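# Move one bottle from the cabinet onto the bench

## Task

Take exactly one bottle out of the cabinet and leave it standing upright on the bench; the remaining two bottles must still be inside the cabinet.

## Robot and tools

Robot: two six-joint arms, left_arm and right_arm, each with a two-finger gripper and a wrist camera. Each arm rides its own carriage on one shared floor track: left_rail carries left_arm and is always on the +y side, right_rail carries right_arm. These names do not match image left and right.

Scene frame: fixed to the table. z = 0 is the table top, +z up, +x is the direction the arms face, +y to their left. The track runs along y at x = 0, with y = 0 at its middle. The table starts at x = 0.17 m. An arm's base sits at x = 0, y = its carriage position_m, z = 0.04 m. Reported gripper positions and orientations can be a few centimetres off, more at long reach. The gripper's fingers point along its own +z and open along its own y. end_effector_position is the point between the pads when closed; fingertips stick out about 33 mm past it at small openings, about 9 mm when wide open.

A row: 18 numbers, each in [-1, 1], one list covering both arms. Order: left_arm's 6 joint values (shoulder pan, shoulder lift, elbow, wrist 1, wrist 2, wrist 3), then left gripper position, force_limit, speed, then the same 9 for right_arm. Joint values are offsets, not poses: 1.0 = 2.222 rad, counted from the Joint targets shown when the call begins (not from the previous row), so resending the same offset moves further. Zero joints mean hold targets. Gripper position is a setpoint: +1 fully open (140 mm), about -0.8 pads touch, -1 closes until blocked. force_limit sets squeeze (about 14 N at -1 up to 58 N at +1 for slow closes; faster closes grip harder). speed sets finger speed (about 30 mm/s at -1 to 250 at +1). Both start at +1. To leave a gripper alone, resend its last three numbers; 0 is a real command. Joint ranges: elbow ±3.142 rad, all others ±6.283 rad; calls pushing a joint more than 0.010 rad beyond are refused.

execute_actions: {"actions": [one action], "cameras": [...]}. An action may hold "rows" (up to 15, one per 1/30 s step), "steps" (1 to 450, default 15, at least the number of rows), "until", and rail commands. After the last row the arms keep heading to that row's target, so allow more steps for long reaches. An empty actions list returns the state and all camera images. "until" tests only rail fields, e.g. {"left_rail": {"position_status": ["!=", "moving"]}} or {"all": {"status": "ended"}}; numbers need a comparison (=, !=, <, <=, >, >=).

Rails: {"left_rail": {"position_m": p}} is an absolute track position in metres (left_rail -0.8 to 1.5, right_rail -1.5 to 0.8); speed_m_s 0.01 to 1; acceleration_factor 0.1 to 1; {"stop": true} brakes. Send the position, then wait with until position_status != moving, before aiming the gripper at scene points. Keep carriages at least 0.78 m apart. Statuses: done, moving, stopped, contact_stop, time_out, stopped_with_arm, stopped_for_other_arm, stopped_for_other_carriage; position_answer not_taken means resend once still.

move: joint-space path. "target" is one 18-number row or a list of up to 15, all offsets from the same current Joint targets. "speed" rad/s for the joint with furthest to go, 0.01 to 3.14, default 0.5. "blend" in rad rounds corners in a list. "stop_force" in N (3 to 120, both arms) ends an arm's path on contact; use a low speed with it and omit it when pulling away from a contact. "zero" (default true) re-zeroes before the move. "blocking": false returns early; then call wait or stop before new rows or moves. The result adds a move: line such as done, off_target, moving, held, fault, plus limits=held if steps were withheld. Paths avoid nothing.

wait: {"seconds": 0 to 10}; holds commands, lets a move or drive continue. stop: brakes a running move (not rails, not fingers). zoom_image: camera name and [x0, y0, x1, y1] pixel box, up to 504x504, from the newest images. zero_wrist_force: {"arm": ...}. finished_scene: {"scene": n}, final; the bottle must stay upright on the bench unaided.

Cameras: cam_high, cam_low, cam_front, cam_side, cam_left_wrist, cam_right_wrist, each 672x504.

Reading results: Joint positions/velocities per arm list rail then six joints; Joint targets show commanded angles (base for next offsets). Joint torques include gravity. Wrist force/torque are in the gripper's own axes, contact reads as force from the surface. object_status: 0 moving, 1 blocked while opening, 2 blocked while closing (a grip, confirm this), 3 reached position or pads met (maybe nothing held). position_measured is in counts: 3 open, about 139 = 60 mm, 230 pads touching. Lines like "joint command not followed", "joint sent to its limit", MOTOR HOT and fault messages flag clearance blocks, limits, heat and stops.

Avoid: anything falling or being set off the table (including track or metal strip) fails the task. No hard hits on cabinet or table, no dropping or releasing a moving bottle, no arm-to-arm contact or closing a gripper on the other arm. About 150 N on an arm or wrist torque near 24.3 N m causes a 10 s stop; stiff arms fault if pushed past a firm contact. Grip with fingertip quarters of the pads; palm grips fold the fingers and can slip. Knocking over or removing the other two bottles must be avoided.

Each tool is called after "Emit:" by a JSON object that holds its "op" and its "data".

## Session

Emit:
{"op": "execute_actions", "data": {"actions": []}}

Scene clock: 0.00 s.
left_arm: end_effector_position=(+0.3456, +1.0539, +0.5800) position_measured=3 object_status=3 end_effector_quat_wxyz=(+0.000, +0.000, +1.000, +0.000) | right_arm: end_effector_position=(+0.3456, -1.0412, +0.5800) position_measured=3 object_status=3 end_effector_quat_wxyz=(+0.000, +0.000, +1.000, +0.000)
Joint positions: left_arm=[1.027 -0.316 -1.725 0.971 -0.816 -1.571 -0.316] | right_arm=[-1.068 -0.316 -1.725 0.971 -0.816 -1.571 -0.316]
Joint velocities: within noise
Joint torques (N m): no reading
Motor temperatures (°C): left_arm=[28 43 37 40 36 41] | right_arm=[39 46 29 36 49 45]
Wrist force (N): no reading
Wrist torque (N m): no reading
Wrist force, peak (N): no reading
Joint targets: left_arm=[1.027 -0.316 -1.725 0.971 -0.816 -1.571 -0.316] | right_arm=[-1.068 -0.316 -1.725 0.971 -0.816 -1.571 -0.316]
Tool commands: left_gripper/position=+1.0 left_gripper/force_limit=+1.0 left_gripper/speed=+1.0 right_gripper/position=+1.0 right_gripper/force_limit=+1.0 right_gripper/speed=+1.0
left_rail: position_m=1.027 position_status=done
right_rail: position_m=-1.068 position_status=done

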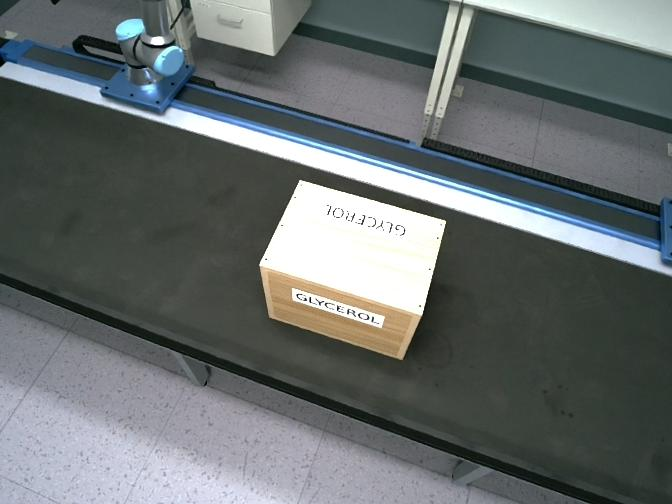

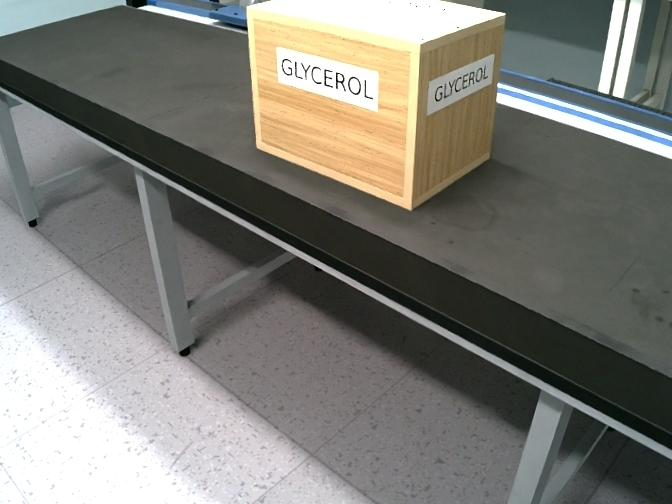

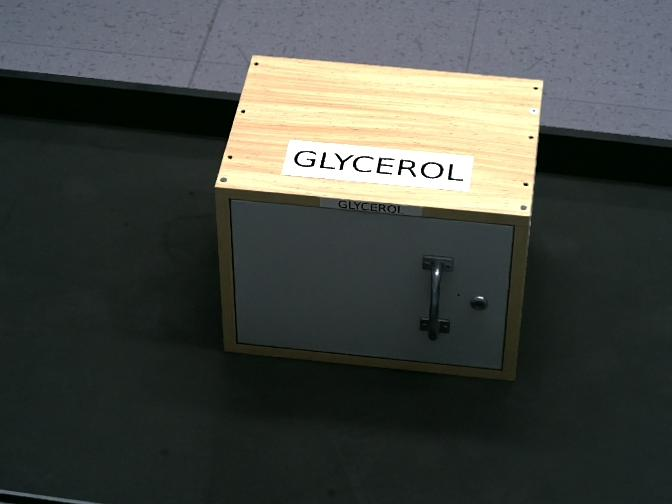

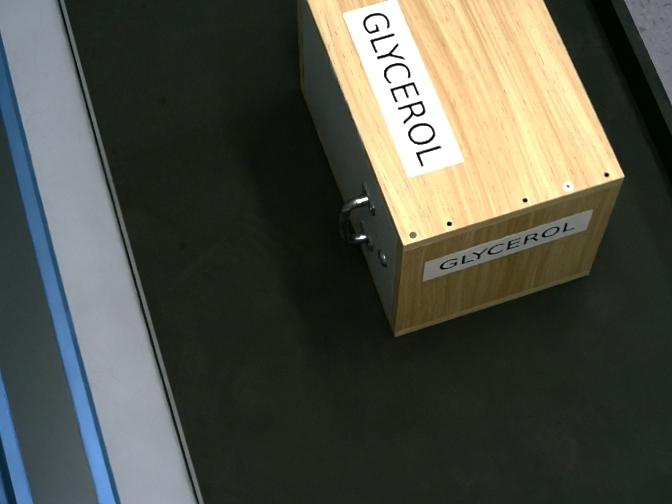

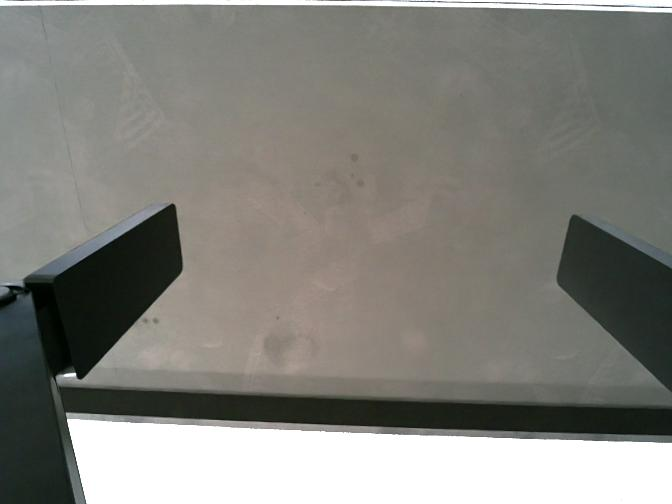

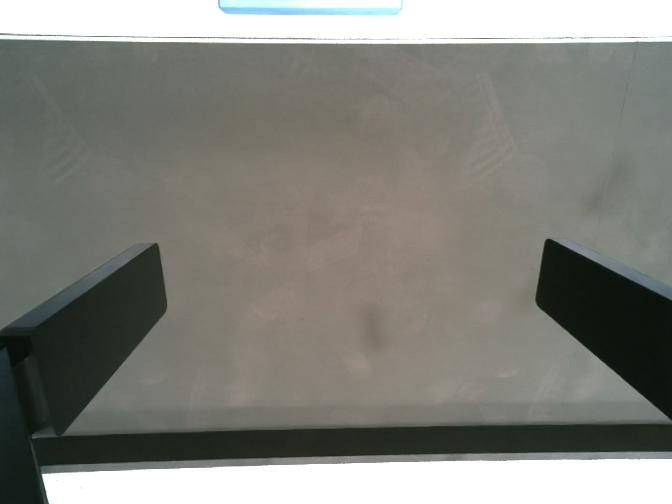

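Emit:
{"op": "execute_actions", "data": {"actions": [{"right_rail":{"position_m":-0.62,"speed_m_s":0.5,"acceleration_factor":0.5},"steps":150,"until":{"right_rail":{"position_status":["!=","moving"]}}}]}}

Emit:
{"op": "move", "data": {"target": [0,0,0,0,0,0,1,1,1,-0.4334,-0.0563,-0.707,-0.4878,0.437,0.1422,1,-1,-0.5], "speed": 1.0}}

Emit:
{"op": "move", "data": {"target": [0,0,0,0,0,0,1,1,1,0,-0.099,-0.5634,-0.2076,0.4014,0,1,-1,-0.5], "speed": 0.8, "cameras": ["cam_side","cam_right_wrist"]}}

Scene clock: 2.77 s.
left_arm: end_effector_position=(+0.3456, +1.0539, +0.5800) position_measured=3 object_status=3 end_effector_quat_wxyz=(+0.000, +0.000, +1.000, +0.000) | right_arm: end_effector_position=(+0.3456, -0.5928, +0.5800) position_measured=3 object_status=3 end_effector_quat_wxyz=(+0.000, +0.000, +1.000, +0.000)
Joint positions: left_arm=[1.027 -0.316 -1.725 0.971 -0.816 -1.571 -0.316] | right_arm=[-0.62 -0.316 -1.725 0.971 -0.816 -1.571 -0.316]
Joint torques (N m): left_arm=[0.76 -11.1 -18.66 -2.83 -0.36 -0.26] | right_arm=[-0.2 -13.92 -19.21 -2.77 -0.32 -0.22]
Wrist force (N): left_arm=[0.1 0.3 0.1] | right_arm=[0.3 0.1 -0.3]
Wrist torque (N m): left_arm=[0.06 -0.02 0.00] | right_arm=[0.01 -0.05 0.00]
Wrist force, peak (N): left_arm=[0.0 0.3 -0.2] | right_arm=[0.1 -1.5 0.0]
Joint targets: left_arm=[1.027 -0.316 -1.725 0.971 -0.816 -1.571 -0.316] | right_arm=[-0.620 -0.316 -1.725 0.971 -0.816 -1.571 -0.316]
Tool commands: left_gripper/position=+1.0 left_gripper/force_limit=+1.0 left_gripper/speed=+1.0 right_gripper/position=+1.0 right_gripper/force_limit=+1.0 right_gripper/speed=+1.0
left_rail: position_m=1.027 position_status=done
right_rail: position_m=-0.620 speed_m_s=0.50 position_status=done

Scene clock: 5.27 s.
left_arm: end_effector_position=(+0.3456, +1.0539, +0.5800) position_measured=3 object_status=3 end_effector_quat_wxyz=(+0.000, +0.000, +1.000, +0.000) | right_arm: end_effector_position=(+0.2439, -0.0764, +1.0606) position_measured=3 object_status=3 end_effector_quat_wxyz=(+0.748, -0.273, +0.402, -0.452)
Joint positions: left_arm=[1.027 -0.316 -1.725 0.971 -0.816 -1.571 -0.316] | right_arm=[-0.62 -1.279 -1.85 -0.6 -1.9 -0.6 0]
Joint torques (N m): left_arm=[0.93 -11.06 -19.8 -2.96 0.02 -0.14] | right_arm=[-9.88 19.17 7.1 0.12 -0.94 0.96]
Wrist force (N): left_arm=[-0.1 0.1 -0.1] | right_arm=[-0.6 -0.5 0.4]
Wrist torque (N m): left_arm=[0.03 0.02 0.00] | right_arm=[0.01 0.28 -0.18]
Wrist force, peak (N): left_arm=[0.0 0.3 -0.1] | right_arm=[-2.8 2.6 -0.6]
Joint targets: left_arm=[1.027 -0.316 -1.725 0.971 -0.816 -1.571 -0.316] | right_arm=[-0.620 -1.279 -1.850 -0.600 -1.900 -0.600 0.000]
left_rail: position_m=1.027 position_status=done
right_rail: position_m=-0.620 speed_m_s=0.50 position_status=done
move: done

Scene clock: 7.67 s.
left_arm: end_effector_position=(+0.3456, +1.0539, +0.5800) position_measured=3 object_status=3 end_effector_quat_wxyz=(+0.000, +0.000, +1.000, +0.000) | right_arm: end_effector_position=(+0.3001, -0.1198, +0.1999) position_measured=3 object_status=3 end_effector_quat_wxyz=(+0.000, +0.707, +0.000, +0.707)
Joint positions: left_arm=[1.027 -0.316 -1.725 0.971 -0.816 -1.571 -0.316] | right_arm=[-0.62 -1.279 -2.07 -1.852 -2.361 0.292 0]
Joint torques (N m): left_arm=[-1.05 -11.66 -18.39 -2.85 -0.18 -0.22] | right_arm=[-7.32 24.96 2.39 -2.6 1.02 0.93]
Wrist force (N): left_arm=[0.3 0.0 0.0] | right_arm=[-0.6 -0.5 0.5]
Wrist torque (N m): left_arm=[0.01 -0.05 0.01] | right_arm=[-0.14 0.45 -0.13]
Wrist force, peak (N): left_arm=[0.1 0.3 0.1] | right_arm=[1.1 -3.7 1.8]
Joint targets: left_arm=[1.027 -0.316 -1.725 0.971 -0.816 -1.571 -0.316] | right_arm=[-0.620 -1.279 -2.070 -1.852 -2.361 0.292 0.000]
left_rail: position_m=1.027 position_status=done
right_rail: position_m=-0.620 speed_m_s=0.50 position_status=done
move: done
Images, in order (width x height): cam_side 672x504, cam_right_wrist 672x504.

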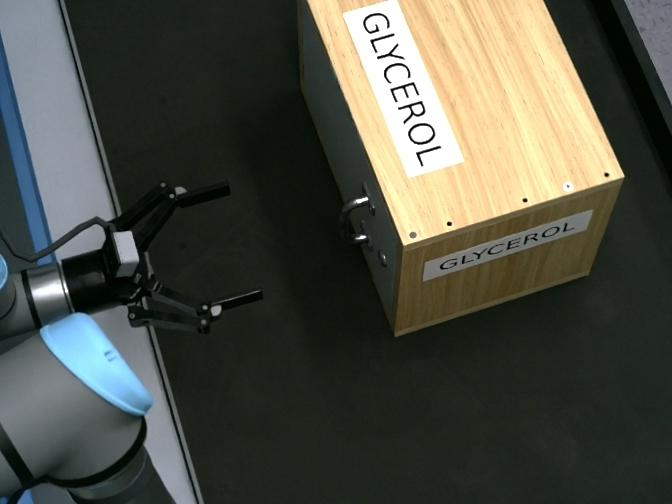

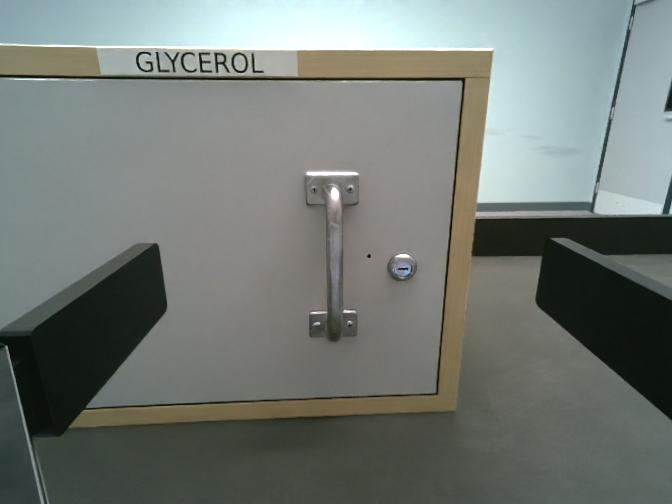

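Emit:
{"op": "execute_actions", "data": {"actions": [{"right_rail":{"position_m":-0.5,"speed_m_s":0.3,"acceleration_factor":0.4},"steps":150,"until":{"right_rail":{"position_status":["!=","moving"]}}}]}}

Emit:
{"op": "move", "data": {"target": [0,0,0,0,0,0,1,1,1,-0.0466,0.0707,-0.1874,0.1166,-0.0766,0,-0.2,-1,-0.5], "speed": 0.4, "cameras": ["cam_side","cam_right_wrist"]}}

Scene clock: 11.50 s.
left_arm: end_effector_position=(+0.3456, +1.0539, +0.5800) position_measured=3 object_status=3 end_effector_quat_wxyz=(+0.000, +0.000, +1.000, +0.000) | right_arm: end_effector_position=(+0.3001, -0.0001, +0.1998) position_measured=3 object_status=3 end_effector_quat_wxyz=(+0.000, +0.707, +0.000, +0.707)
Joint positions: left_arm=[1.027 -0.316 -1.725 0.971 -0.816 -1.571 -0.316] | right_arm=[-0.5 -1.279 -2.07 -1.852 -2.361 0.292 0]
Joint torques (N m): left_arm=[-0.26 -10.16 -18.68 -2.95 -0.19 -0.19] | right_arm=[5.87 28.72 13.41 0.03 -1.41 0.77]
Wrist force (N): left_arm=[0.2 0.2 0.0] | right_arm=[-0.5 -0.1 0.8]
Wrist torque (N m): left_arm=[0.05 -0.04 0.00] | right_arm=[-0.06 0.42 -0.13]
Wrist force, peak (N): left_arm=[-0.1 0.1 0.3] | right_arm=[-0.6 -1.5 0.7]
Joint targets: left_arm=[1.027 -0.316 -1.725 0.971 -0.816 -1.571 -0.316] | right_arm=[-0.500 -1.279 -2.070 -1.852 -2.361 0.292 0.000]
Tool commands: left_gripper/position=+1.0 left_gripper/force_limit=+1.0 left_gripper/speed=+1.0 right_gripper/position=+1.0 right_gripper/force_limit=-1.0 right_gripper/speed=-0.5
left_rail: position_m=1.027 position_status=done
right_rail: position_m=-0.500 speed_m_s=0.30 position_status=done

Scene clock: 13.27 s.
left_arm: end_effector_position=(+0.3456, +1.0539, +0.5800) position_measured=3 object_status=3 end_effector_quat_wxyz=(+0.000, +0.000, +1.000, +0.000) | right_arm: end_effector_position=(+0.3775, -0.1192, +0.1649) position_measured=154 object_status=3 end_effector_quat_wxyz=(-0.023, +0.707, +0.024, +0.707)
Joint positions: left_arm=[1.027 -0.316 -1.725 0.971 -0.816 -1.571 -0.316] | right_arm=[-0.5 -1.382 -1.913 -2.268 -2.102 0.122 0]
Joint torques (N m): left_arm=[-1.79 -12.86 -18.89 -2.75 -0.23 -0.31] | right_arm=[-10.18 43.09 -3.29 2.01 -1.31 0.68]
Wrist force (N): left_arm=[0.0 0.3 0.0] | right_arm=[-0.5 -0.2 0.4]
Wrist torque (N m): left_arm=[0.06 -0.01 0.00] | right_arm=[-0.09 0.35 -0.14]
Wrist force, peak (N): left_arm=[0.3 0.0 -0.2] | right_arm=[-0.7 0.6 1.2]
Joint targets: left_arm=[1.027 -0.316 -1.725 0.971 -0.816 -1.571 -0.316] | right_arm=[-0.500 -1.383 -1.913 -2.269 -2.102 0.122 0.000]
left_rail: position_m=1.027 position_status=done
right_rail: position_m=-0.500 speed_m_s=0.30 position_status=done
move: done
Images, in order (width x height): cam_side 672x504, cam_right_wrist 672x504.

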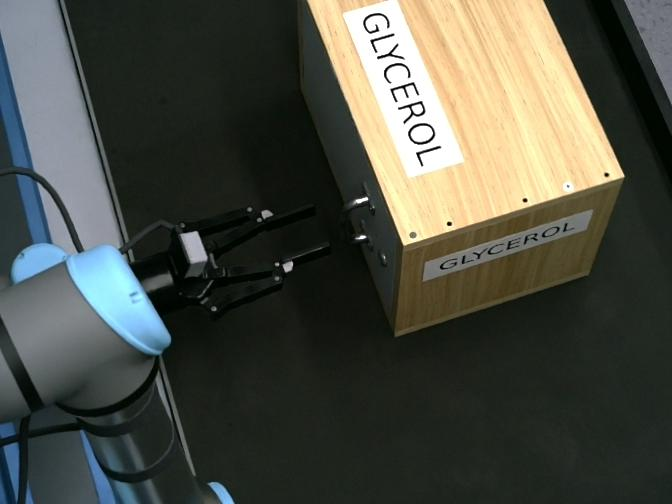

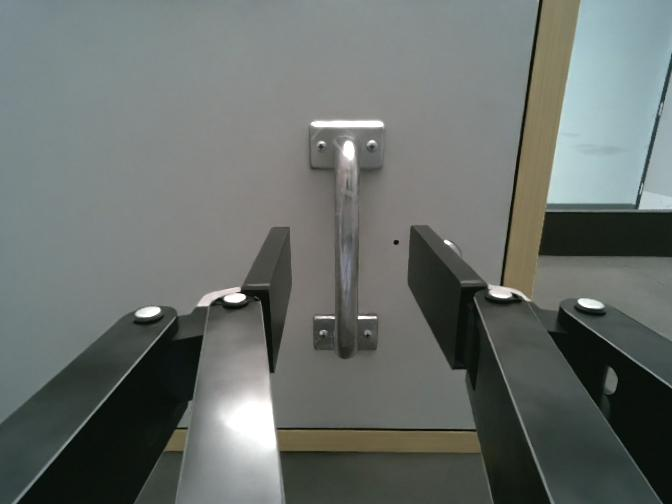

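Emit:
{"op": "move", "data": {"target": [0,0,0,0,0,0,1,1,1,-0.05,-0.0087,0.0152,-0.0062,-0.05,0,-0.2,-1,-0.5], "speed": 0.1, "stop_force": 6, "cameras": ["cam_side","cam_right_wrist"]}}

Emit:
{"op": "execute_actions", "data": {"actions": [{"rows":[[0,0,0,0,0,0,1,1,1,0,0,0,0,0,0,-1,0,-1]],"steps":65}]}}

Scene clock: 15.83 s.
left_arm: end_effector_position=(+0.3456, +1.0539, +0.5800) position_measured=3 object_status=3 end_effector_quat_wxyz=(+0.000, +0.000, +1.000, +0.000) | right_arm: end_effector_position=(+0.4161, -0.1164, +0.1649) position_measured=154 object_status=3 end_effector_quat_wxyz=(-0.023, +0.707, +0.024, +0.707)
Joint positions: left_arm=[1.027 -0.316 -1.725 0.971 -0.816 -1.571 -0.316] | right_arm=[-0.5 -1.494 -1.933 -2.235 -2.116 0.011 0]
Joint torques (N m): left_arm=[-0.18 -11.28 -19.71 -2.68 -0.27 -0.47] | right_arm=[-10.34 15.13 22.48 -2.24 -1.74 0.57]
Wrist force (N): left_arm=[0.0 0.0 0.2] | right_arm=[-0.7 -0.2 0.5]
Wrist torque (N m): left_arm=[0.00 0.00 0.00] | right_arm=[-0.10 0.37 -0.12]
Wrist force, peak (N): left_arm=[0.2 0.3 -0.1] | right_arm=[-1.1 -0.4 0.4]
Joint targets: left_arm=[1.027 -0.316 -1.725 0.971 -0.816 -1.571 -0.316] | right_arm=[-0.500 -1.494 -1.933 -2.235 -2.116 0.011 0.000]
left_rail: position_m=1.027 position_status=done
right_rail: position_m=-0.500 speed_m_s=0.30 position_status=done
move: done
Images, in order (width x height): cam_side 672x504, cam_right_wrist 672x504.

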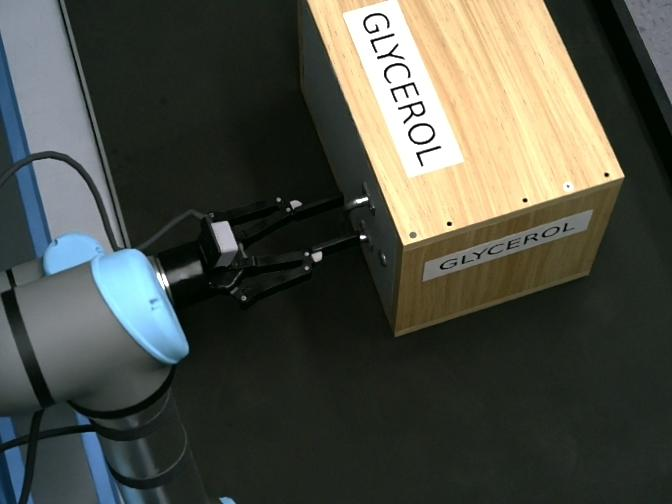

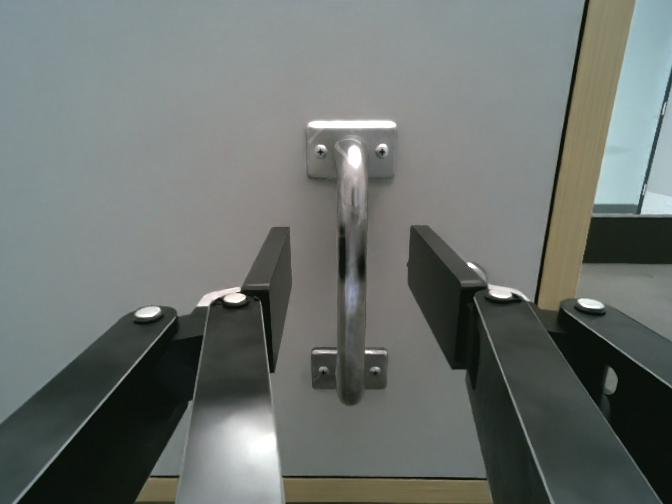

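Scene clock: 18.20 s.
left_arm: end_effector_position=(+0.3456, +1.0539, +0.5800) position_measured=3 object_status=3 end_effector_quat_wxyz=(+0.000, +0.000, +1.000, +0.000) | right_arm: end_effector_position=(+0.4161, -0.1165, +0.1649) position_measured=215 object_status=2 end_effector_quat_wxyz=(-0.023, +0.707, +0.024, +0.707)
Joint positions: left_arm=[1.027 -0.316 -1.725 0.971 -0.816 -1.571 -0.316] | right_arm=[-0.5 -1.494 -1.933 -2.235 -2.116 0.011 0]
Joint torques (N m): left_arm=[-0.4 -11.99 -19.11 -2.67 0.09 -0.41] | right_arm=[1.4 15.65 22.48 2.96 -1.73 0.44]
Wrist force (N): left_arm=[0.2 0.1 0.0] | right_arm=[0.9 6.6 -8.2]
Wrist torque (N m): left_arm=[0.01 -0.04 0.00] | right_arm=[-0.31 0.31 0.05]
Wrist force, peak (N): left_arm=[0.3 0.1 0.2] | right_arm=[0.9 6.9 -8.2]
Joint targets: left_arm=[1.027 -0.316 -1.725 0.971 -0.816 -1.571 -0.316] | right_arm=[-0.500 -1.494 -1.933 -2.235 -2.116 0.011 0.000]
left_rail: position_m=1.027 position_status=done
right_rail: position_m=-0.500 speed_m_s=0.30 position_status=done

Emit:
{"op": "move", "data": {"target": [[0,0,0,0,0,0,1,1,1,0.0321,-0.0151,0.0271,-0.0117,0.0672,0,-1,0,-1],[0,0,0,0,0,0,1,1,1,0.0581,-0.0369,0.0661,-0.0288,0.1315,0,-1,0,-1],[0,0,0,0,0,0,1,1,1,0.086,-0.0901,0.1649,-0.0743,0.2331,0,-1,0,-1],[0,0,0,0,0,0,1,1,1,0.0928,-0.1562,0.2915,-0.135,0.3135,0,-1,0,-1]], "speed": 0.16, "blend": [0.03,0.04,0.04,0], "cameras": ["cam_side","cam_front","cam_right_wrist"]}}

Scene clock: 25.23 s.
left_arm: end_effector_position=(+0.3456, +1.0539, +0.5800) position_measured=3 object_status=3 end_effector_quat_wxyz=(+0.000, +0.000, +1.000, +0.000) | right_arm: end_effector_position=(+0.2522, -0.0433, +0.1652) position_measured=215 object_status=2 end_effector_quat_wxyz=(+0.149, +0.691, -0.149, +0.691)
Joint positions: left_arm=[1.027 -0.316 -1.725 0.971 -0.816 -1.571 -0.316] | right_arm=[-0.5 -1.287 -2.279 -1.588 -2.416 0.707 0]
Joint torques (N m): left_arm=[-1.46 -11.57 -18.66 -2.85 -0.23 -0.49] | right_arm=[13.16 28.88 23.5 -2.39 4.23 -0.02]
Wrist force (N): left_arm=[0.2 0.1 0.1] | right_arm=[12.1 -9.3 6.9]
Wrist torque (N m): left_arm=[0.03 -0.03 0.00] | right_arm=[-0.22 0.38 0.44]
Wrist force, peak (N): left_arm=[0.3 0.0 0.3] | right_arm=[12.5 -9.4 6.7]
Joint targets: left_arm=[1.027 -0.316 -1.725 0.971 -0.816 -1.571 -0.316] | right_arm=[-0.500 -1.287 -2.280 -1.587 -2.416 0.707 0.000]
left_rail: position_m=1.027 position_status=done
right_rail: position_m=-0.500 speed_m_s=0.30 position_status=done
move: done
Images, in order (width x height): cam_front 672x504, cam_side 672x504, cam_right_wrist 672x504.

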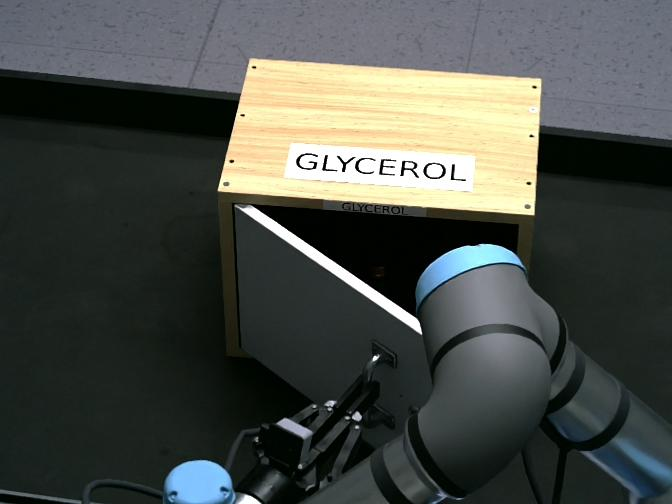

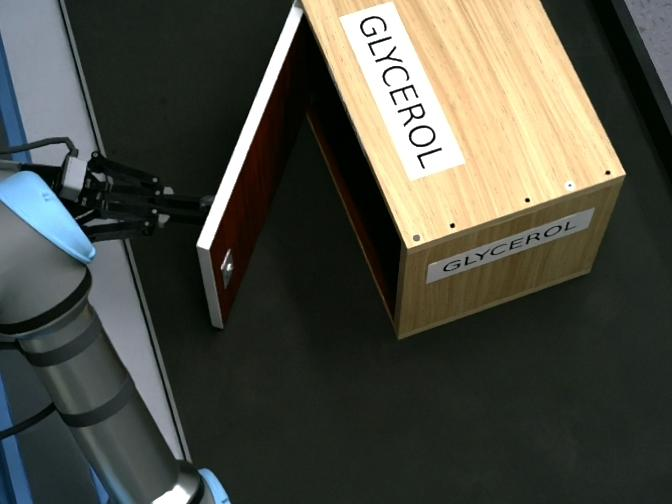

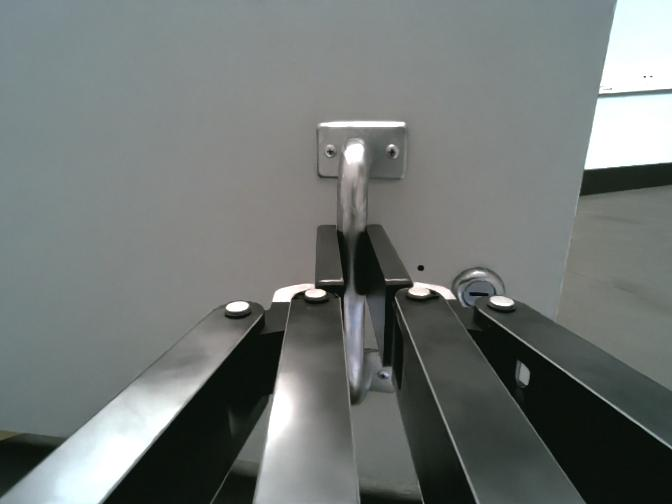

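Emit:
{"op": "move", "data": {"target": [[0,0,0,0,0,0,1,1,1,-0.0073,-0.0808,0.1589,-0.0782,0.0669,0,-1,0,-1],[0,0,0,0,0,0,1,1,1,-0.0226,-0.185,0.368,-0.1831,0.1223,0,-1,0,-1]], "speed": 0.16, "blend": [0.04,0], "cameras": ["cam_side","cam_front","cam_right_wrist","cam_high"]}}

Scene clock: 31.50 s.
left_arm: end_effector_position=(+0.3456, +1.0539, +0.5800) position_measured=3 object_status=3 end_effector_quat_wxyz=(+0.000, +0.000, +1.000, +0.000) | right_arm: end_effector_position=(+0.1838, +0.0542, +0.1651) position_measured=215 object_status=2 end_effector_quat_wxyz=(+0.258, +0.659, -0.258, +0.658)
Joint positions: left_arm=[1.027 -0.316 -1.725 0.971 -0.816 -1.571 -0.316] | right_arm=[-0.5 -1.338 -2.69 -0.77 -2.823 0.979 0]
Joint torques (N m): left_arm=[0.28 -11.84 -18.47 -2.8 -0.11 -0.33] | right_arm=[-3.83 42.2 29.83 0.2 4.1 -0.32]
Wrist force (N): left_arm=[0.2 0.0 0.1] | right_arm=[19.2 -11.0 9.0]
Wrist torque (N m): left_arm=[0.01 -0.03 0.00] | right_arm=[-0.34 0.34 0.61]
Wrist force, peak (N): left_arm=[0.1 0.4 -0.1] | right_arm=[20.1 -11.1 8.9]
Joint targets: left_arm=[1.027 -0.316 -1.725 0.971 -0.816 -1.571 -0.316] | right_arm=[-0.500 -1.338 -2.691 -0.769 -2.823 0.979 0.000]
left_rail: position_m=1.027 position_status=done
right_rail: position_m=-0.500 speed_m_s=0.30 position_status=done
move: done
Images, in order (width x height): cam_high 672x504, cam_front 672x504, cam_side 672x504, cam_right_wrist 672x504.

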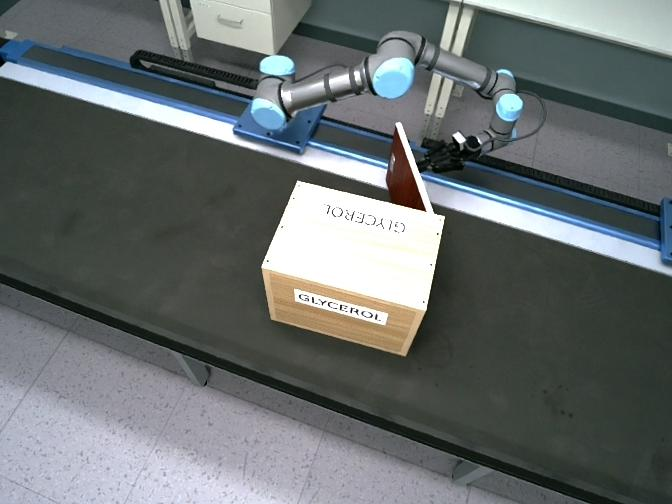

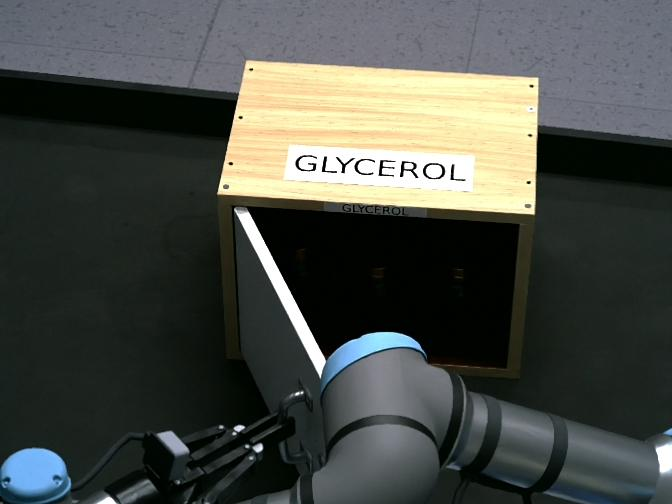

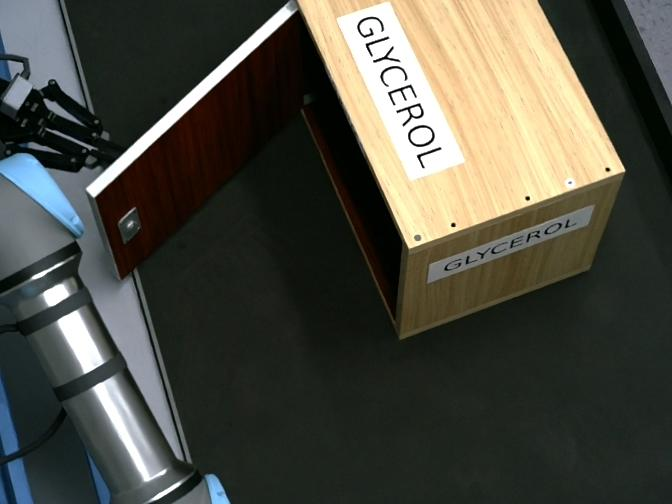

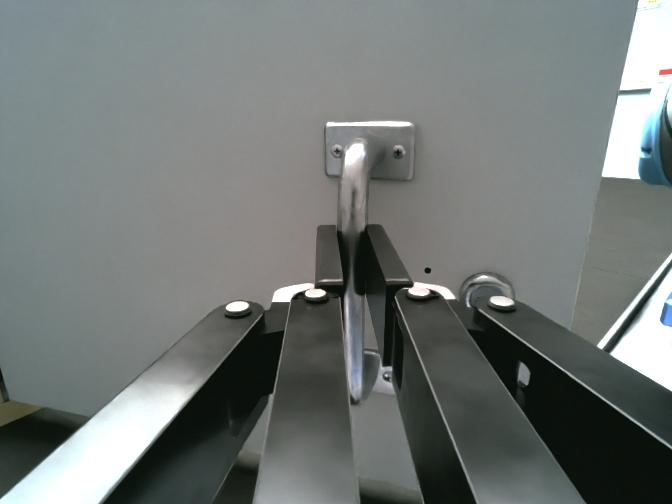

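Emit:
{"op": "execute_actions", "data": {"actions": [{"rows":[[0,0,0,0,0,0,1,1,1,0,0,0,0,0,0,-0.2,-1,-0.5]],"steps":30}]}}

Emit:
{"op": "move", "data": {"target": [0,0,0,0,0,0,1,1,1,0.0162,-0.0661,0.1346,-0.0685,0.0158,0,-0.2,-1,-0.5], "speed": 0.2, "cameras": ["cam_front","cam_right_wrist","cam_high"]}}

Scene clock: 34.47 s.
left_arm: end_effector_position=(+0.3456, +1.0539, +0.5800) position_measured=3 object_status=3 end_effector_quat_wxyz=(+0.000, +0.000, +1.000, +0.000) | right_arm: end_effector_position=(+0.1838, +0.0542, +0.1651) position_measured=154 object_status=3 end_effector_quat_wxyz=(+0.258, +0.659, -0.258, +0.658)
Joint positions: left_arm=[1.027 -0.316 -1.725 0.971 -0.816 -1.571 -0.316] | right_arm=[-0.5 -1.338 -2.691 -0.769 -2.823 0.979 0]
Joint torques (N m): left_arm=[0.41 -11.57 -17.81 -2.73 -0.13 -0.73] | right_arm=[-2.92 78.02 22.16 0.08 -1.72 -0.41]
Wrist force (N): left_arm=[0.1 0.1 0.0] | right_arm=[-0.5 -0.4 0.8]
Wrist torque (N m): left_arm=[0.01 -0.02 0.00] | right_arm=[-0.14 0.39 -0.13]
Wrist force, peak (N): left_arm=[0.4 0.1 0.2] | right_arm=[20.0 -10.9 9.1]
Joint targets: left_arm=[1.027 -0.316 -1.725 0.971 -0.816 -1.571 -0.316] | right_arm=[-0.500 -1.338 -2.691 -0.769 -2.823 0.979 0.000]
left_rail: position_m=1.027 position_status=done
right_rail: position_m=-0.500 speed_m_s=0.30 position_status=done

Scene clock: 36.57 s.
left_arm: end_effector_position=(+0.3456, +1.0539, +0.5800) position_measured=3 object_status=3 end_effector_quat_wxyz=(+0.000, +0.000, +1.000, +0.000) | right_arm: end_effector_position=(+0.1466, +0.0883, +0.1650) position_measured=154 object_status=3 end_effector_quat_wxyz=(+0.257, +0.659, -0.257, +0.659)
Joint positions: left_arm=[1.027 -0.316 -1.725 0.971 -0.816 -1.571 -0.316] | right_arm=[-0.5 -1.302 -2.837 -0.471 -2.975 1.014 0]
Joint torques (N m): left_arm=[-0.74 -11.33 -18.77 -2.93 -0.31 -0.99] | right_arm=[9.57 52.74 31.41 -4.1 1.05 -0.55]
Wrist force (N): left_arm=[0.2 0.0 0.3] | right_arm=[-0.5 -0.2 0.7]
Wrist torque (N m): left_arm=[0.00 -0.05 0.00] | right_arm=[-0.08 0.40 -0.11]
Wrist force, peak (N): left_arm=[0.1 0.3 0.3] | right_arm=[-1.0 -0.6 0.3]
Joint targets: left_arm=[1.027 -0.316 -1.725 0.971 -0.816 -1.571 -0.316] | right_arm=[-0.500 -1.302 -2.838 -0.470 -2.975 1.014 0.000]
left_rail: position_m=1.027 position_status=done
right_rail: position_m=-0.500 speed_m_s=0.30 position_status=done
move: done
Images, in order (width x height): cam_high 672x504, cam_front 672x504, cam_right_wrist 672x504.

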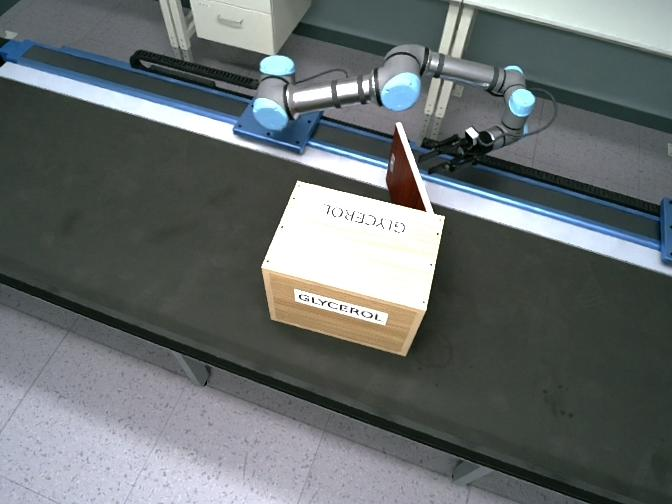

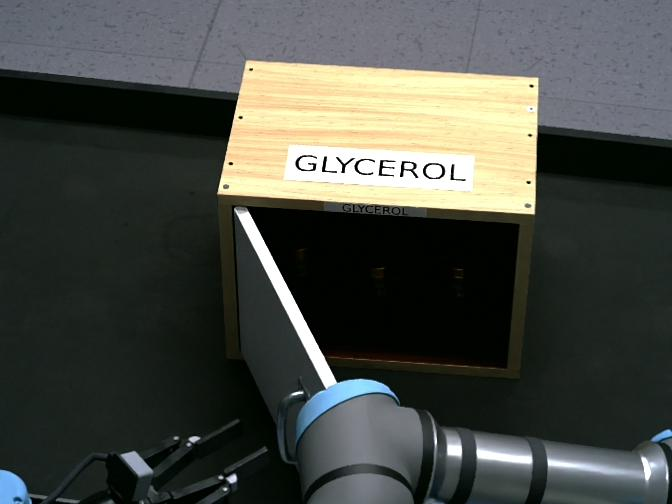

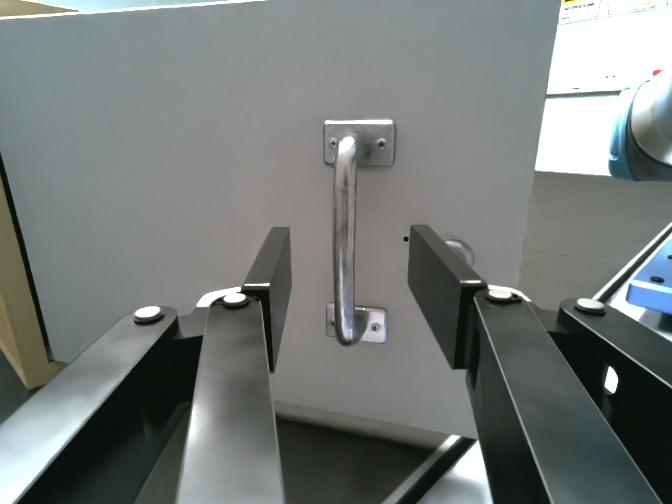

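Emit:
{"op": "execute_actions", "data": {"actions": [{"right_rail":{"position_m":-0.3,"speed_m_s":0.3,"acceleration_factor":0.4},"steps":150,"until":{"right_rail":{"position_status":["!=","moving"]}}}]}}

Emit:
{"op": "move", "data": {"target": [0,0,0,0,0,0,1,1,1,0.0144,0.5226,-0.535,0.0124,-0.0854,0,0.048,-1,-0.5], "speed": 0.7, "cameras": ["cam_front","cam_high"]}}

Scene clock: 38.47 s.
left_arm: end_effector_position=(+0.3456, +1.0539, +0.5800) position_measured=3 object_status=3 end_effector_quat_wxyz=(+0.000, +0.000, +1.000, +0.000) | right_arm: end_effector_position=(+0.1465, +0.2883, +0.1650) position_measured=154 object_status=3 end_effector_quat_wxyz=(+0.257, +0.659, -0.257, +0.659)
Joint positions: left_arm=[1.027 -0.316 -1.725 0.971 -0.816 -1.571 -0.316] | right_arm=[-0.3 -1.302 -2.838 -0.47 -2.975 1.014 0]
Joint torques (N m): left_arm=[-1.07 -12.95 -17.31 -2.8 -0.29 -0.81] | right_arm=[9.34 55.32 27.43 -1.73 -0.98 -0.73]
Wrist force (N): left_arm=[-0.1 -0.1 0.3] | right_arm=[-0.7 -0.1 0.9]
Wrist torque (N m): left_arm=[-0.01 0.03 0.00] | right_arm=[-0.05 0.42 -0.12]
Wrist force, peak (N): left_arm=[-0.1 0.3 0.4] | right_arm=[-0.7 0.6 1.3]
Joint targets: left_arm=[1.027 -0.316 -1.725 0.971 -0.816 -1.571 -0.316] | right_arm=[-0.300 -1.302 -2.838 -0.470 -2.975 1.014 0.000]
Tool commands: left_gripper/position=+1.0 left_gripper/force_limit=+1.0 left_gripper/speed=+1.0 right_gripper/position=-0.2 right_gripper/force_limit=-1.0 right_gripper/speed=-0.5
left_rail: position_m=1.027 position_status=done
right_rail: position_m=-0.300 speed_m_s=0.30 position_status=done

Scene clock: 41.00 s.
left_arm: end_effector_position=(+0.3456, +1.0539, +0.5800) position_measured=3 object_status=3 end_effector_quat_wxyz=(+0.000, +0.000, +1.000, +0.000) | right_arm: end_effector_position=(+0.2693, -0.0055, +0.4498) position_measured=123 object_status=3 end_effector_quat_wxyz=(+0.183, +0.683, -0.183, +0.683)
Joint positions: left_arm=[1.027 -0.316 -1.725 0.971 -0.816 -1.571 -0.316] | right_arm=[-0.3 -1.27 -1.677 -1.659 -2.947 0.825 0]
Joint torques (N m): left_arm=[0.25 -13.16 -17.23 -2.9 -0.26 -0.69] | right_arm=[9.8 39.99 4.5 0.74 -1.64 -0.79]
Wrist force (N): left_arm=[0.1 0.1 0.2] | right_arm=[-0.3 0.4 0.4]
Wrist torque (N m): left_arm=[0.01 -0.02 0.00] | right_arm=[0.07 0.38 -0.11]
Wrist force, peak (N): left_arm=[0.2 -0.3 0.2] | right_arm=[-2.5 -0.3 0.4]
Joint targets: left_arm=[1.027 -0.316 -1.725 0.971 -0.816 -1.571 -0.316] | right_arm=[-0.300 -1.270 -1.676 -1.659 -2.947 0.824 0.000]
left_rail: position_m=1.027 position_status=done
right_rail: position_m=-0.300 speed_m_s=0.30 position_status=done
move: done
Images, in order (width x height): cam_high 672x504, cam_front 672x504.

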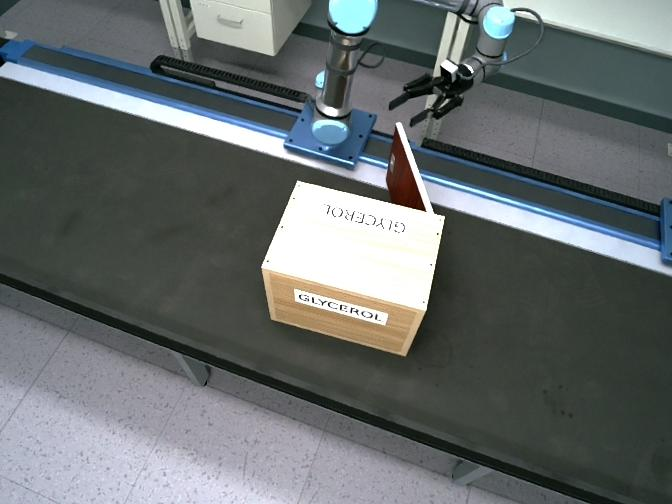

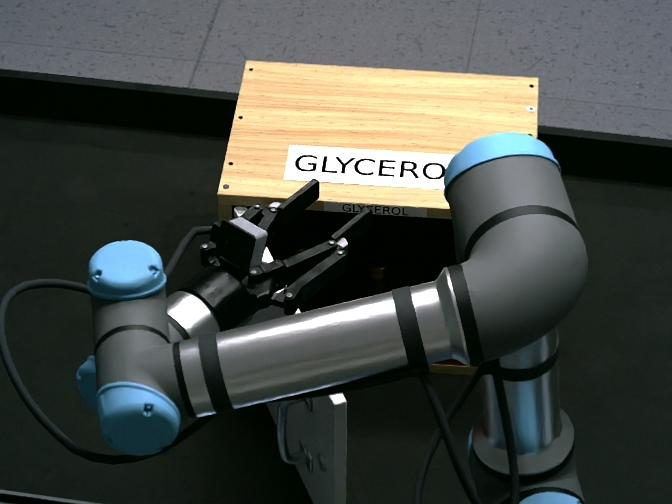

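Emit:
{"op": "execute_actions", "data": {"actions": [{"right_rail":{"position_m":-0.65,"speed_m_s":0.35,"acceleration_factor":0.4},"steps":150,"until":{"right_rail":{"position_status":["!=","moving"]}}}]}}

Emit:
{"op": "move", "data": {"target": [0,0,0,0,0,0,1,1,1,0.0158,-0.2489,-0.1116,0.3604,-0.2513,0,0.048,-1,-0.5], "speed": 0.6, "cameras": ["cam_side","cam_right_wrist"]}}

Emit:
{"op": "zoom_image", "data": {"camera": "cam_right_wrist", "region": [150, 50, 570, 350]}}

Scene clock: 43.27 s.
left_arm: end_effector_position=(+0.3456, +1.0539, +0.5800) position_measured=3 object_status=3 end_effector_quat_wxyz=(+0.000, +0.000, +1.000, +0.000) | right_arm: end_effector_position=(+0.2693, -0.3556, +0.4498) position_measured=123 object_status=3 end_effector_quat_wxyz=(+0.183, +0.683, -0.183, +0.683)
Joint positions: left_arm=[1.027 -0.316 -1.725 0.971 -0.816 -1.571 -0.316] | right_arm=[-0.65 -1.27 -1.676 -1.659 -2.947 0.824 0]
Joint torques (N m): left_arm=[-0.03 -13.56 -16.51 -2.9 -0.49 -0.73] | right_arm=[4.77 30.6 12.32 -2.4 0.07 -0.99]
Wrist force (N): left_arm=[0.0 0.0 0.2] | right_arm=[-0.5 0.2 0.6]
Wrist torque (N m): left_arm=[0.00 0.01 0.00] | right_arm=[0.04 0.40 -0.12]
Wrist force, peak (N): left_arm=[0.1 0.0 0.3] | right_arm=[-0.3 1.1 1.2]
Joint targets: left_arm=[1.027 -0.316 -1.725 0.971 -0.816 -1.571 -0.316] | right_arm=[-0.650 -1.270 -1.676 -1.659 -2.947 0.824 0.000]
Tool commands: left_gripper/position=+1.0 left_gripper/force_limit=+1.0 left_gripper/speed=+1.0 right_gripper/position=+0.048 right_gripper/force_limit=-1.0 right_gripper/speed=-0.5
left_rail: position_m=1.027 position_status=done
right_rail: position_m=-0.650 speed_m_s=0.35 position_status=done

Scene clock: 45.40 s.
left_arm: end_effector_position=(+0.3456, +1.0539, +0.5800) position_measured=3 object_status=3 end_effector_quat_wxyz=(+0.000, +0.000, +1.000, +0.000) | right_arm: end_effector_position=(+0.2799, -0.1371, +0.1101) position_measured=123 object_status=3 end_effector_quat_wxyz=(-0.025, +0.707, +0.025, +0.707)
Joint positions: left_arm=[1.027 -0.316 -1.725 0.971 -0.816 -1.571 -0.316] | right_arm=[-0.65 -1.235 -2.229 -1.907 -2.147 0.266 0]
Joint torques (N m): left_arm=[0.25 -11.79 -18.78 -2.48 -0.25 -1] | right_arm=[9.67 28.18 -1.78 2.06 -1.52 -1.06]
Wrist force (N): left_arm=[0.0 0.1 0.2] | right_arm=[-0.5 0.2 0.4]
Wrist torque (N m): left_arm=[0.02 0.01 0.00] | right_arm=[0.00 0.38 -0.14]
Wrist force, peak (N): left_arm=[0.3 0.2 0.2] | right_arm=[-2.9 -0.1 0.3]
Joint targets: left_arm=[1.027 -0.316 -1.725 0.971 -0.816 -1.571 -0.316] | right_arm=[-0.650 -1.235 -2.229 -1.907 -2.147 0.266 0.000]
left_rail: position_m=1.027 position_status=done
right_rail: position_m=-0.650 speed_m_s=0.35 position_status=done
move: done
Images, in order (width x height): cam_side 672x504, cam_right_wrist 672x504.

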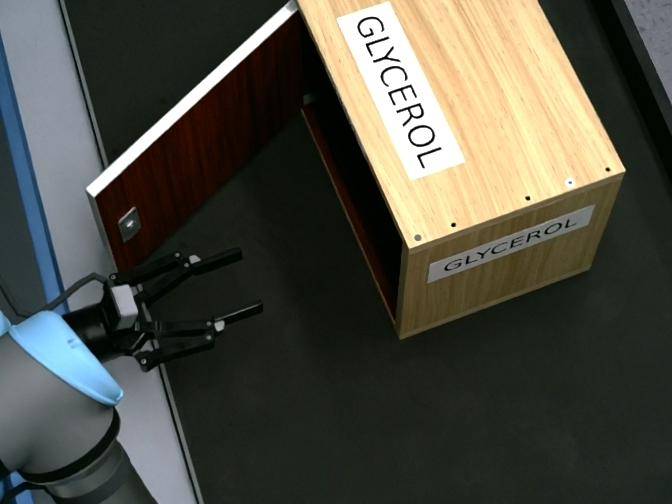

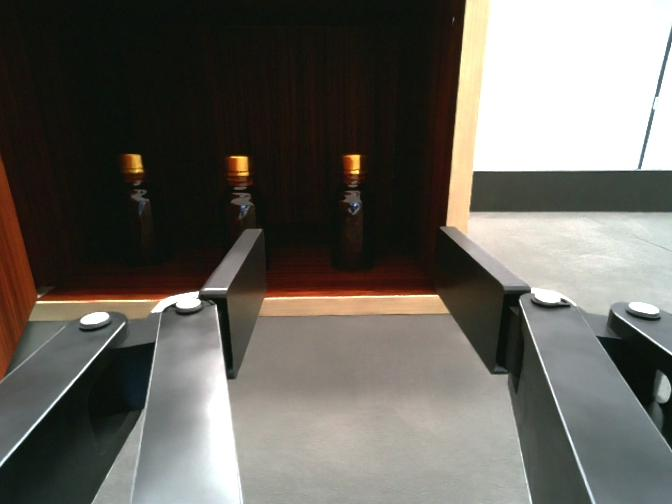

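Scaled by 1.200 from the camera's 672x504 image, which has a finer 960x720 frame.

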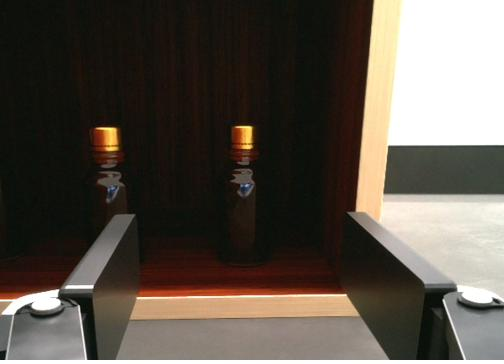

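Emit:
{"op": "move", "data": {"target": [0,0,0,0,0,0,1,1,1,-0.1118,-0.0535,0.0406,0.0128,-0.0804,0,0.048,-1,-0.5], "speed": 0.3, "cameras": ["cam_side","cam_right_wrist"]}}

Scene clock: 48.23 s.
left_arm: end_effector_position=(+0.3456, +1.0539, +0.5800) position_measured=3 object_status=3 end_effector_quat_wxyz=(+0.000, +0.000, +1.000, +0.000) | right_arm: end_effector_position=(+0.3997, -0.1379, +0.0708) position_measured=123 object_status=3 end_effector_quat_wxyz=(+0.000, +0.707, +0.000, +0.707)
Joint positions: left_arm=[1.027 -0.316 -1.725 0.971 -0.816 -1.571 -0.316] | right_arm=[-0.65 -1.483 -2.348 -1.817 -2.118 0.088 0]
Joint torques (N m): left_arm=[-0.32 -11.81 -18.04 -3.12 -0.32 -0.83] | right_arm=[-11.98 32.04 23.07 2.29 -1.64 -1.14]
Wrist force (N): left_arm=[0.1 0.0 0.2] | right_arm=[-0.5 0.3 0.0]
Wrist torque (N m): left_arm=[0.00 -0.03 0.00] | right_arm=[0.02 0.34 -0.13]
Wrist force, peak (N): left_arm=[0.1 0.0 0.4] | right_arm=[-1.1 0.2 1.6]
Joint targets: left_arm=[1.027 -0.316 -1.725 0.971 -0.816 -1.571 -0.316] | right_arm=[-0.650 -1.483 -2.348 -1.817 -2.118 0.087 0.000]
left_rail: position_m=1.027 position_status=done
right_rail: position_m=-0.650 speed_m_s=0.35 position_status=done
move: done
Images, in order (width x height): cam_side 672x504, cam_right_wrist 672x504.

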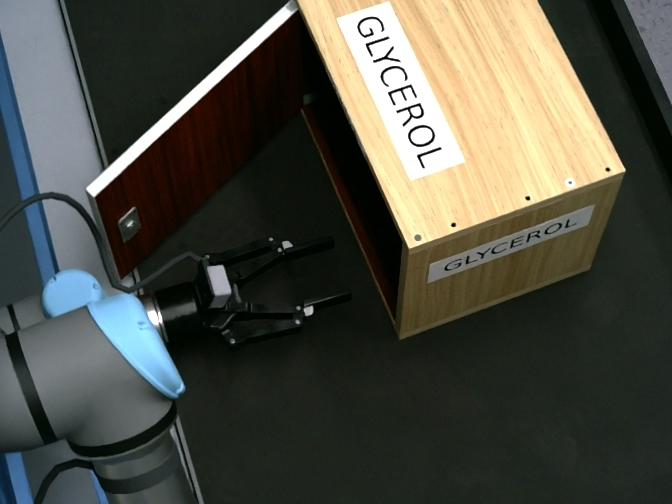

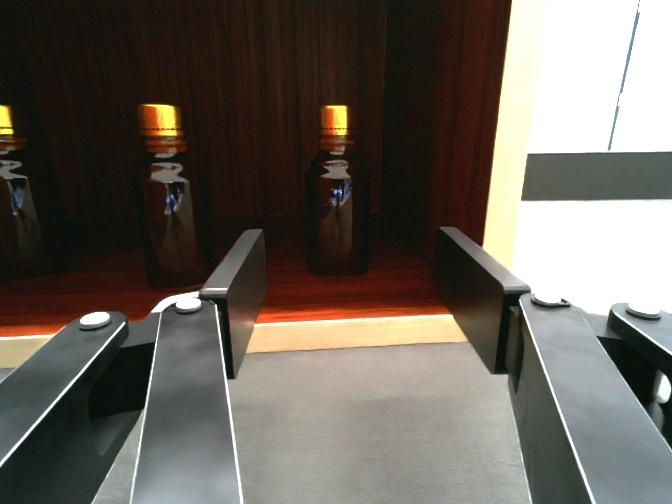

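Emit:
{"op": "move", "data": {"target": [[0,0,0,0,0,0,1,1,1,-0.0594,-0.0093,0.0229,-0.0137,-0.059,0,-0.05,-1,-0.5],[0,0,0,0,0,0,1,1,1,-0.1155,-0.0236,0.0573,-0.0338,-0.1151,0,-0.05,-1,-0.5]], "speed": 0.15, "blend": [0.03,0], "stop_force": 8, "cameras": ["cam_side","cam_right_wrist"]}}

Scene clock: 51.90 s.
left_arm: end_effector_position=(+0.3456, +1.0539, +0.5800) position_measured=3 object_status=3 end_effector_quat_wxyz=(+0.000, +0.000, +1.000, +0.000) | right_arm: end_effector_position=(+0.5336, -0.1382, +0.0709) position_measured=135 object_status=3 end_effector_quat_wxyz=(+0.000, +0.707, +0.000, +0.707)
Joint positions: left_arm=[1.027 -0.316 -1.725 0.971 -0.816 -1.571 -0.316] | right_arm=[-0.65 -1.74 -2.401 -1.69 -2.193 -0.168 0]
Joint torques (N m): left_arm=[-0.42 -11.3 -17.61 -2.55 -0.44 -1.1] | right_arm=[-10.55 35.75 23.95 -1.79 -1.81 -1.2]
Wrist force (N): left_arm=[0.1 0.1 0.3] | right_arm=[-0.8 0.6 0.1]
Wrist torque (N m): left_arm=[0.02 -0.02 0.00] | right_arm=[0.11 0.43 -0.08]
Wrist force, peak (N): left_arm=[0.0 -0.1 0.5] | right_arm=[-0.7 0.5 1.1]
Joint targets: left_arm=[1.027 -0.316 -1.725 0.971 -0.816 -1.571 -0.316] | right_arm=[-0.650 -1.740 -2.401 -1.690 -2.193 -0.168 0.000]
left_rail: position_m=1.027 position_status=done
right_rail: position_m=-0.650 speed_m_s=0.35 position_status=done
move: done
Images, in order (width x height): cam_side 672x504, cam_right_wrist 672x504.

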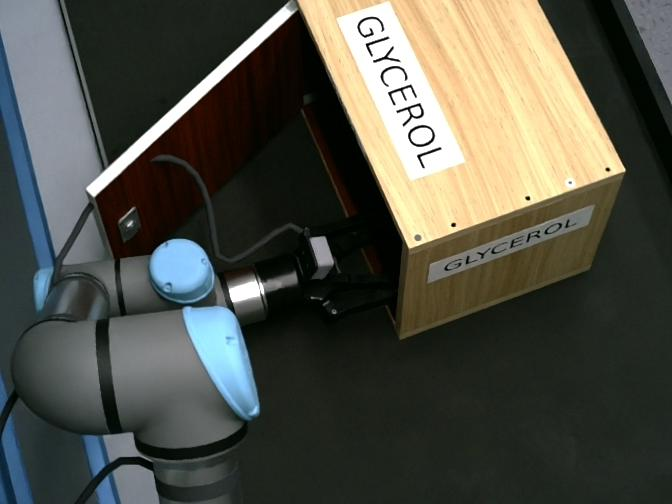

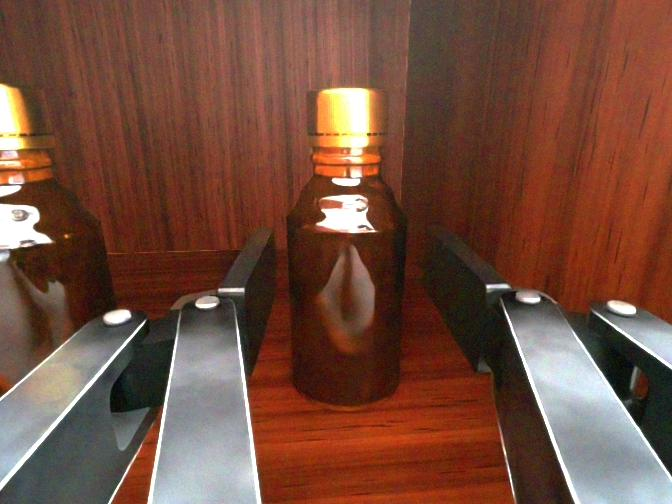

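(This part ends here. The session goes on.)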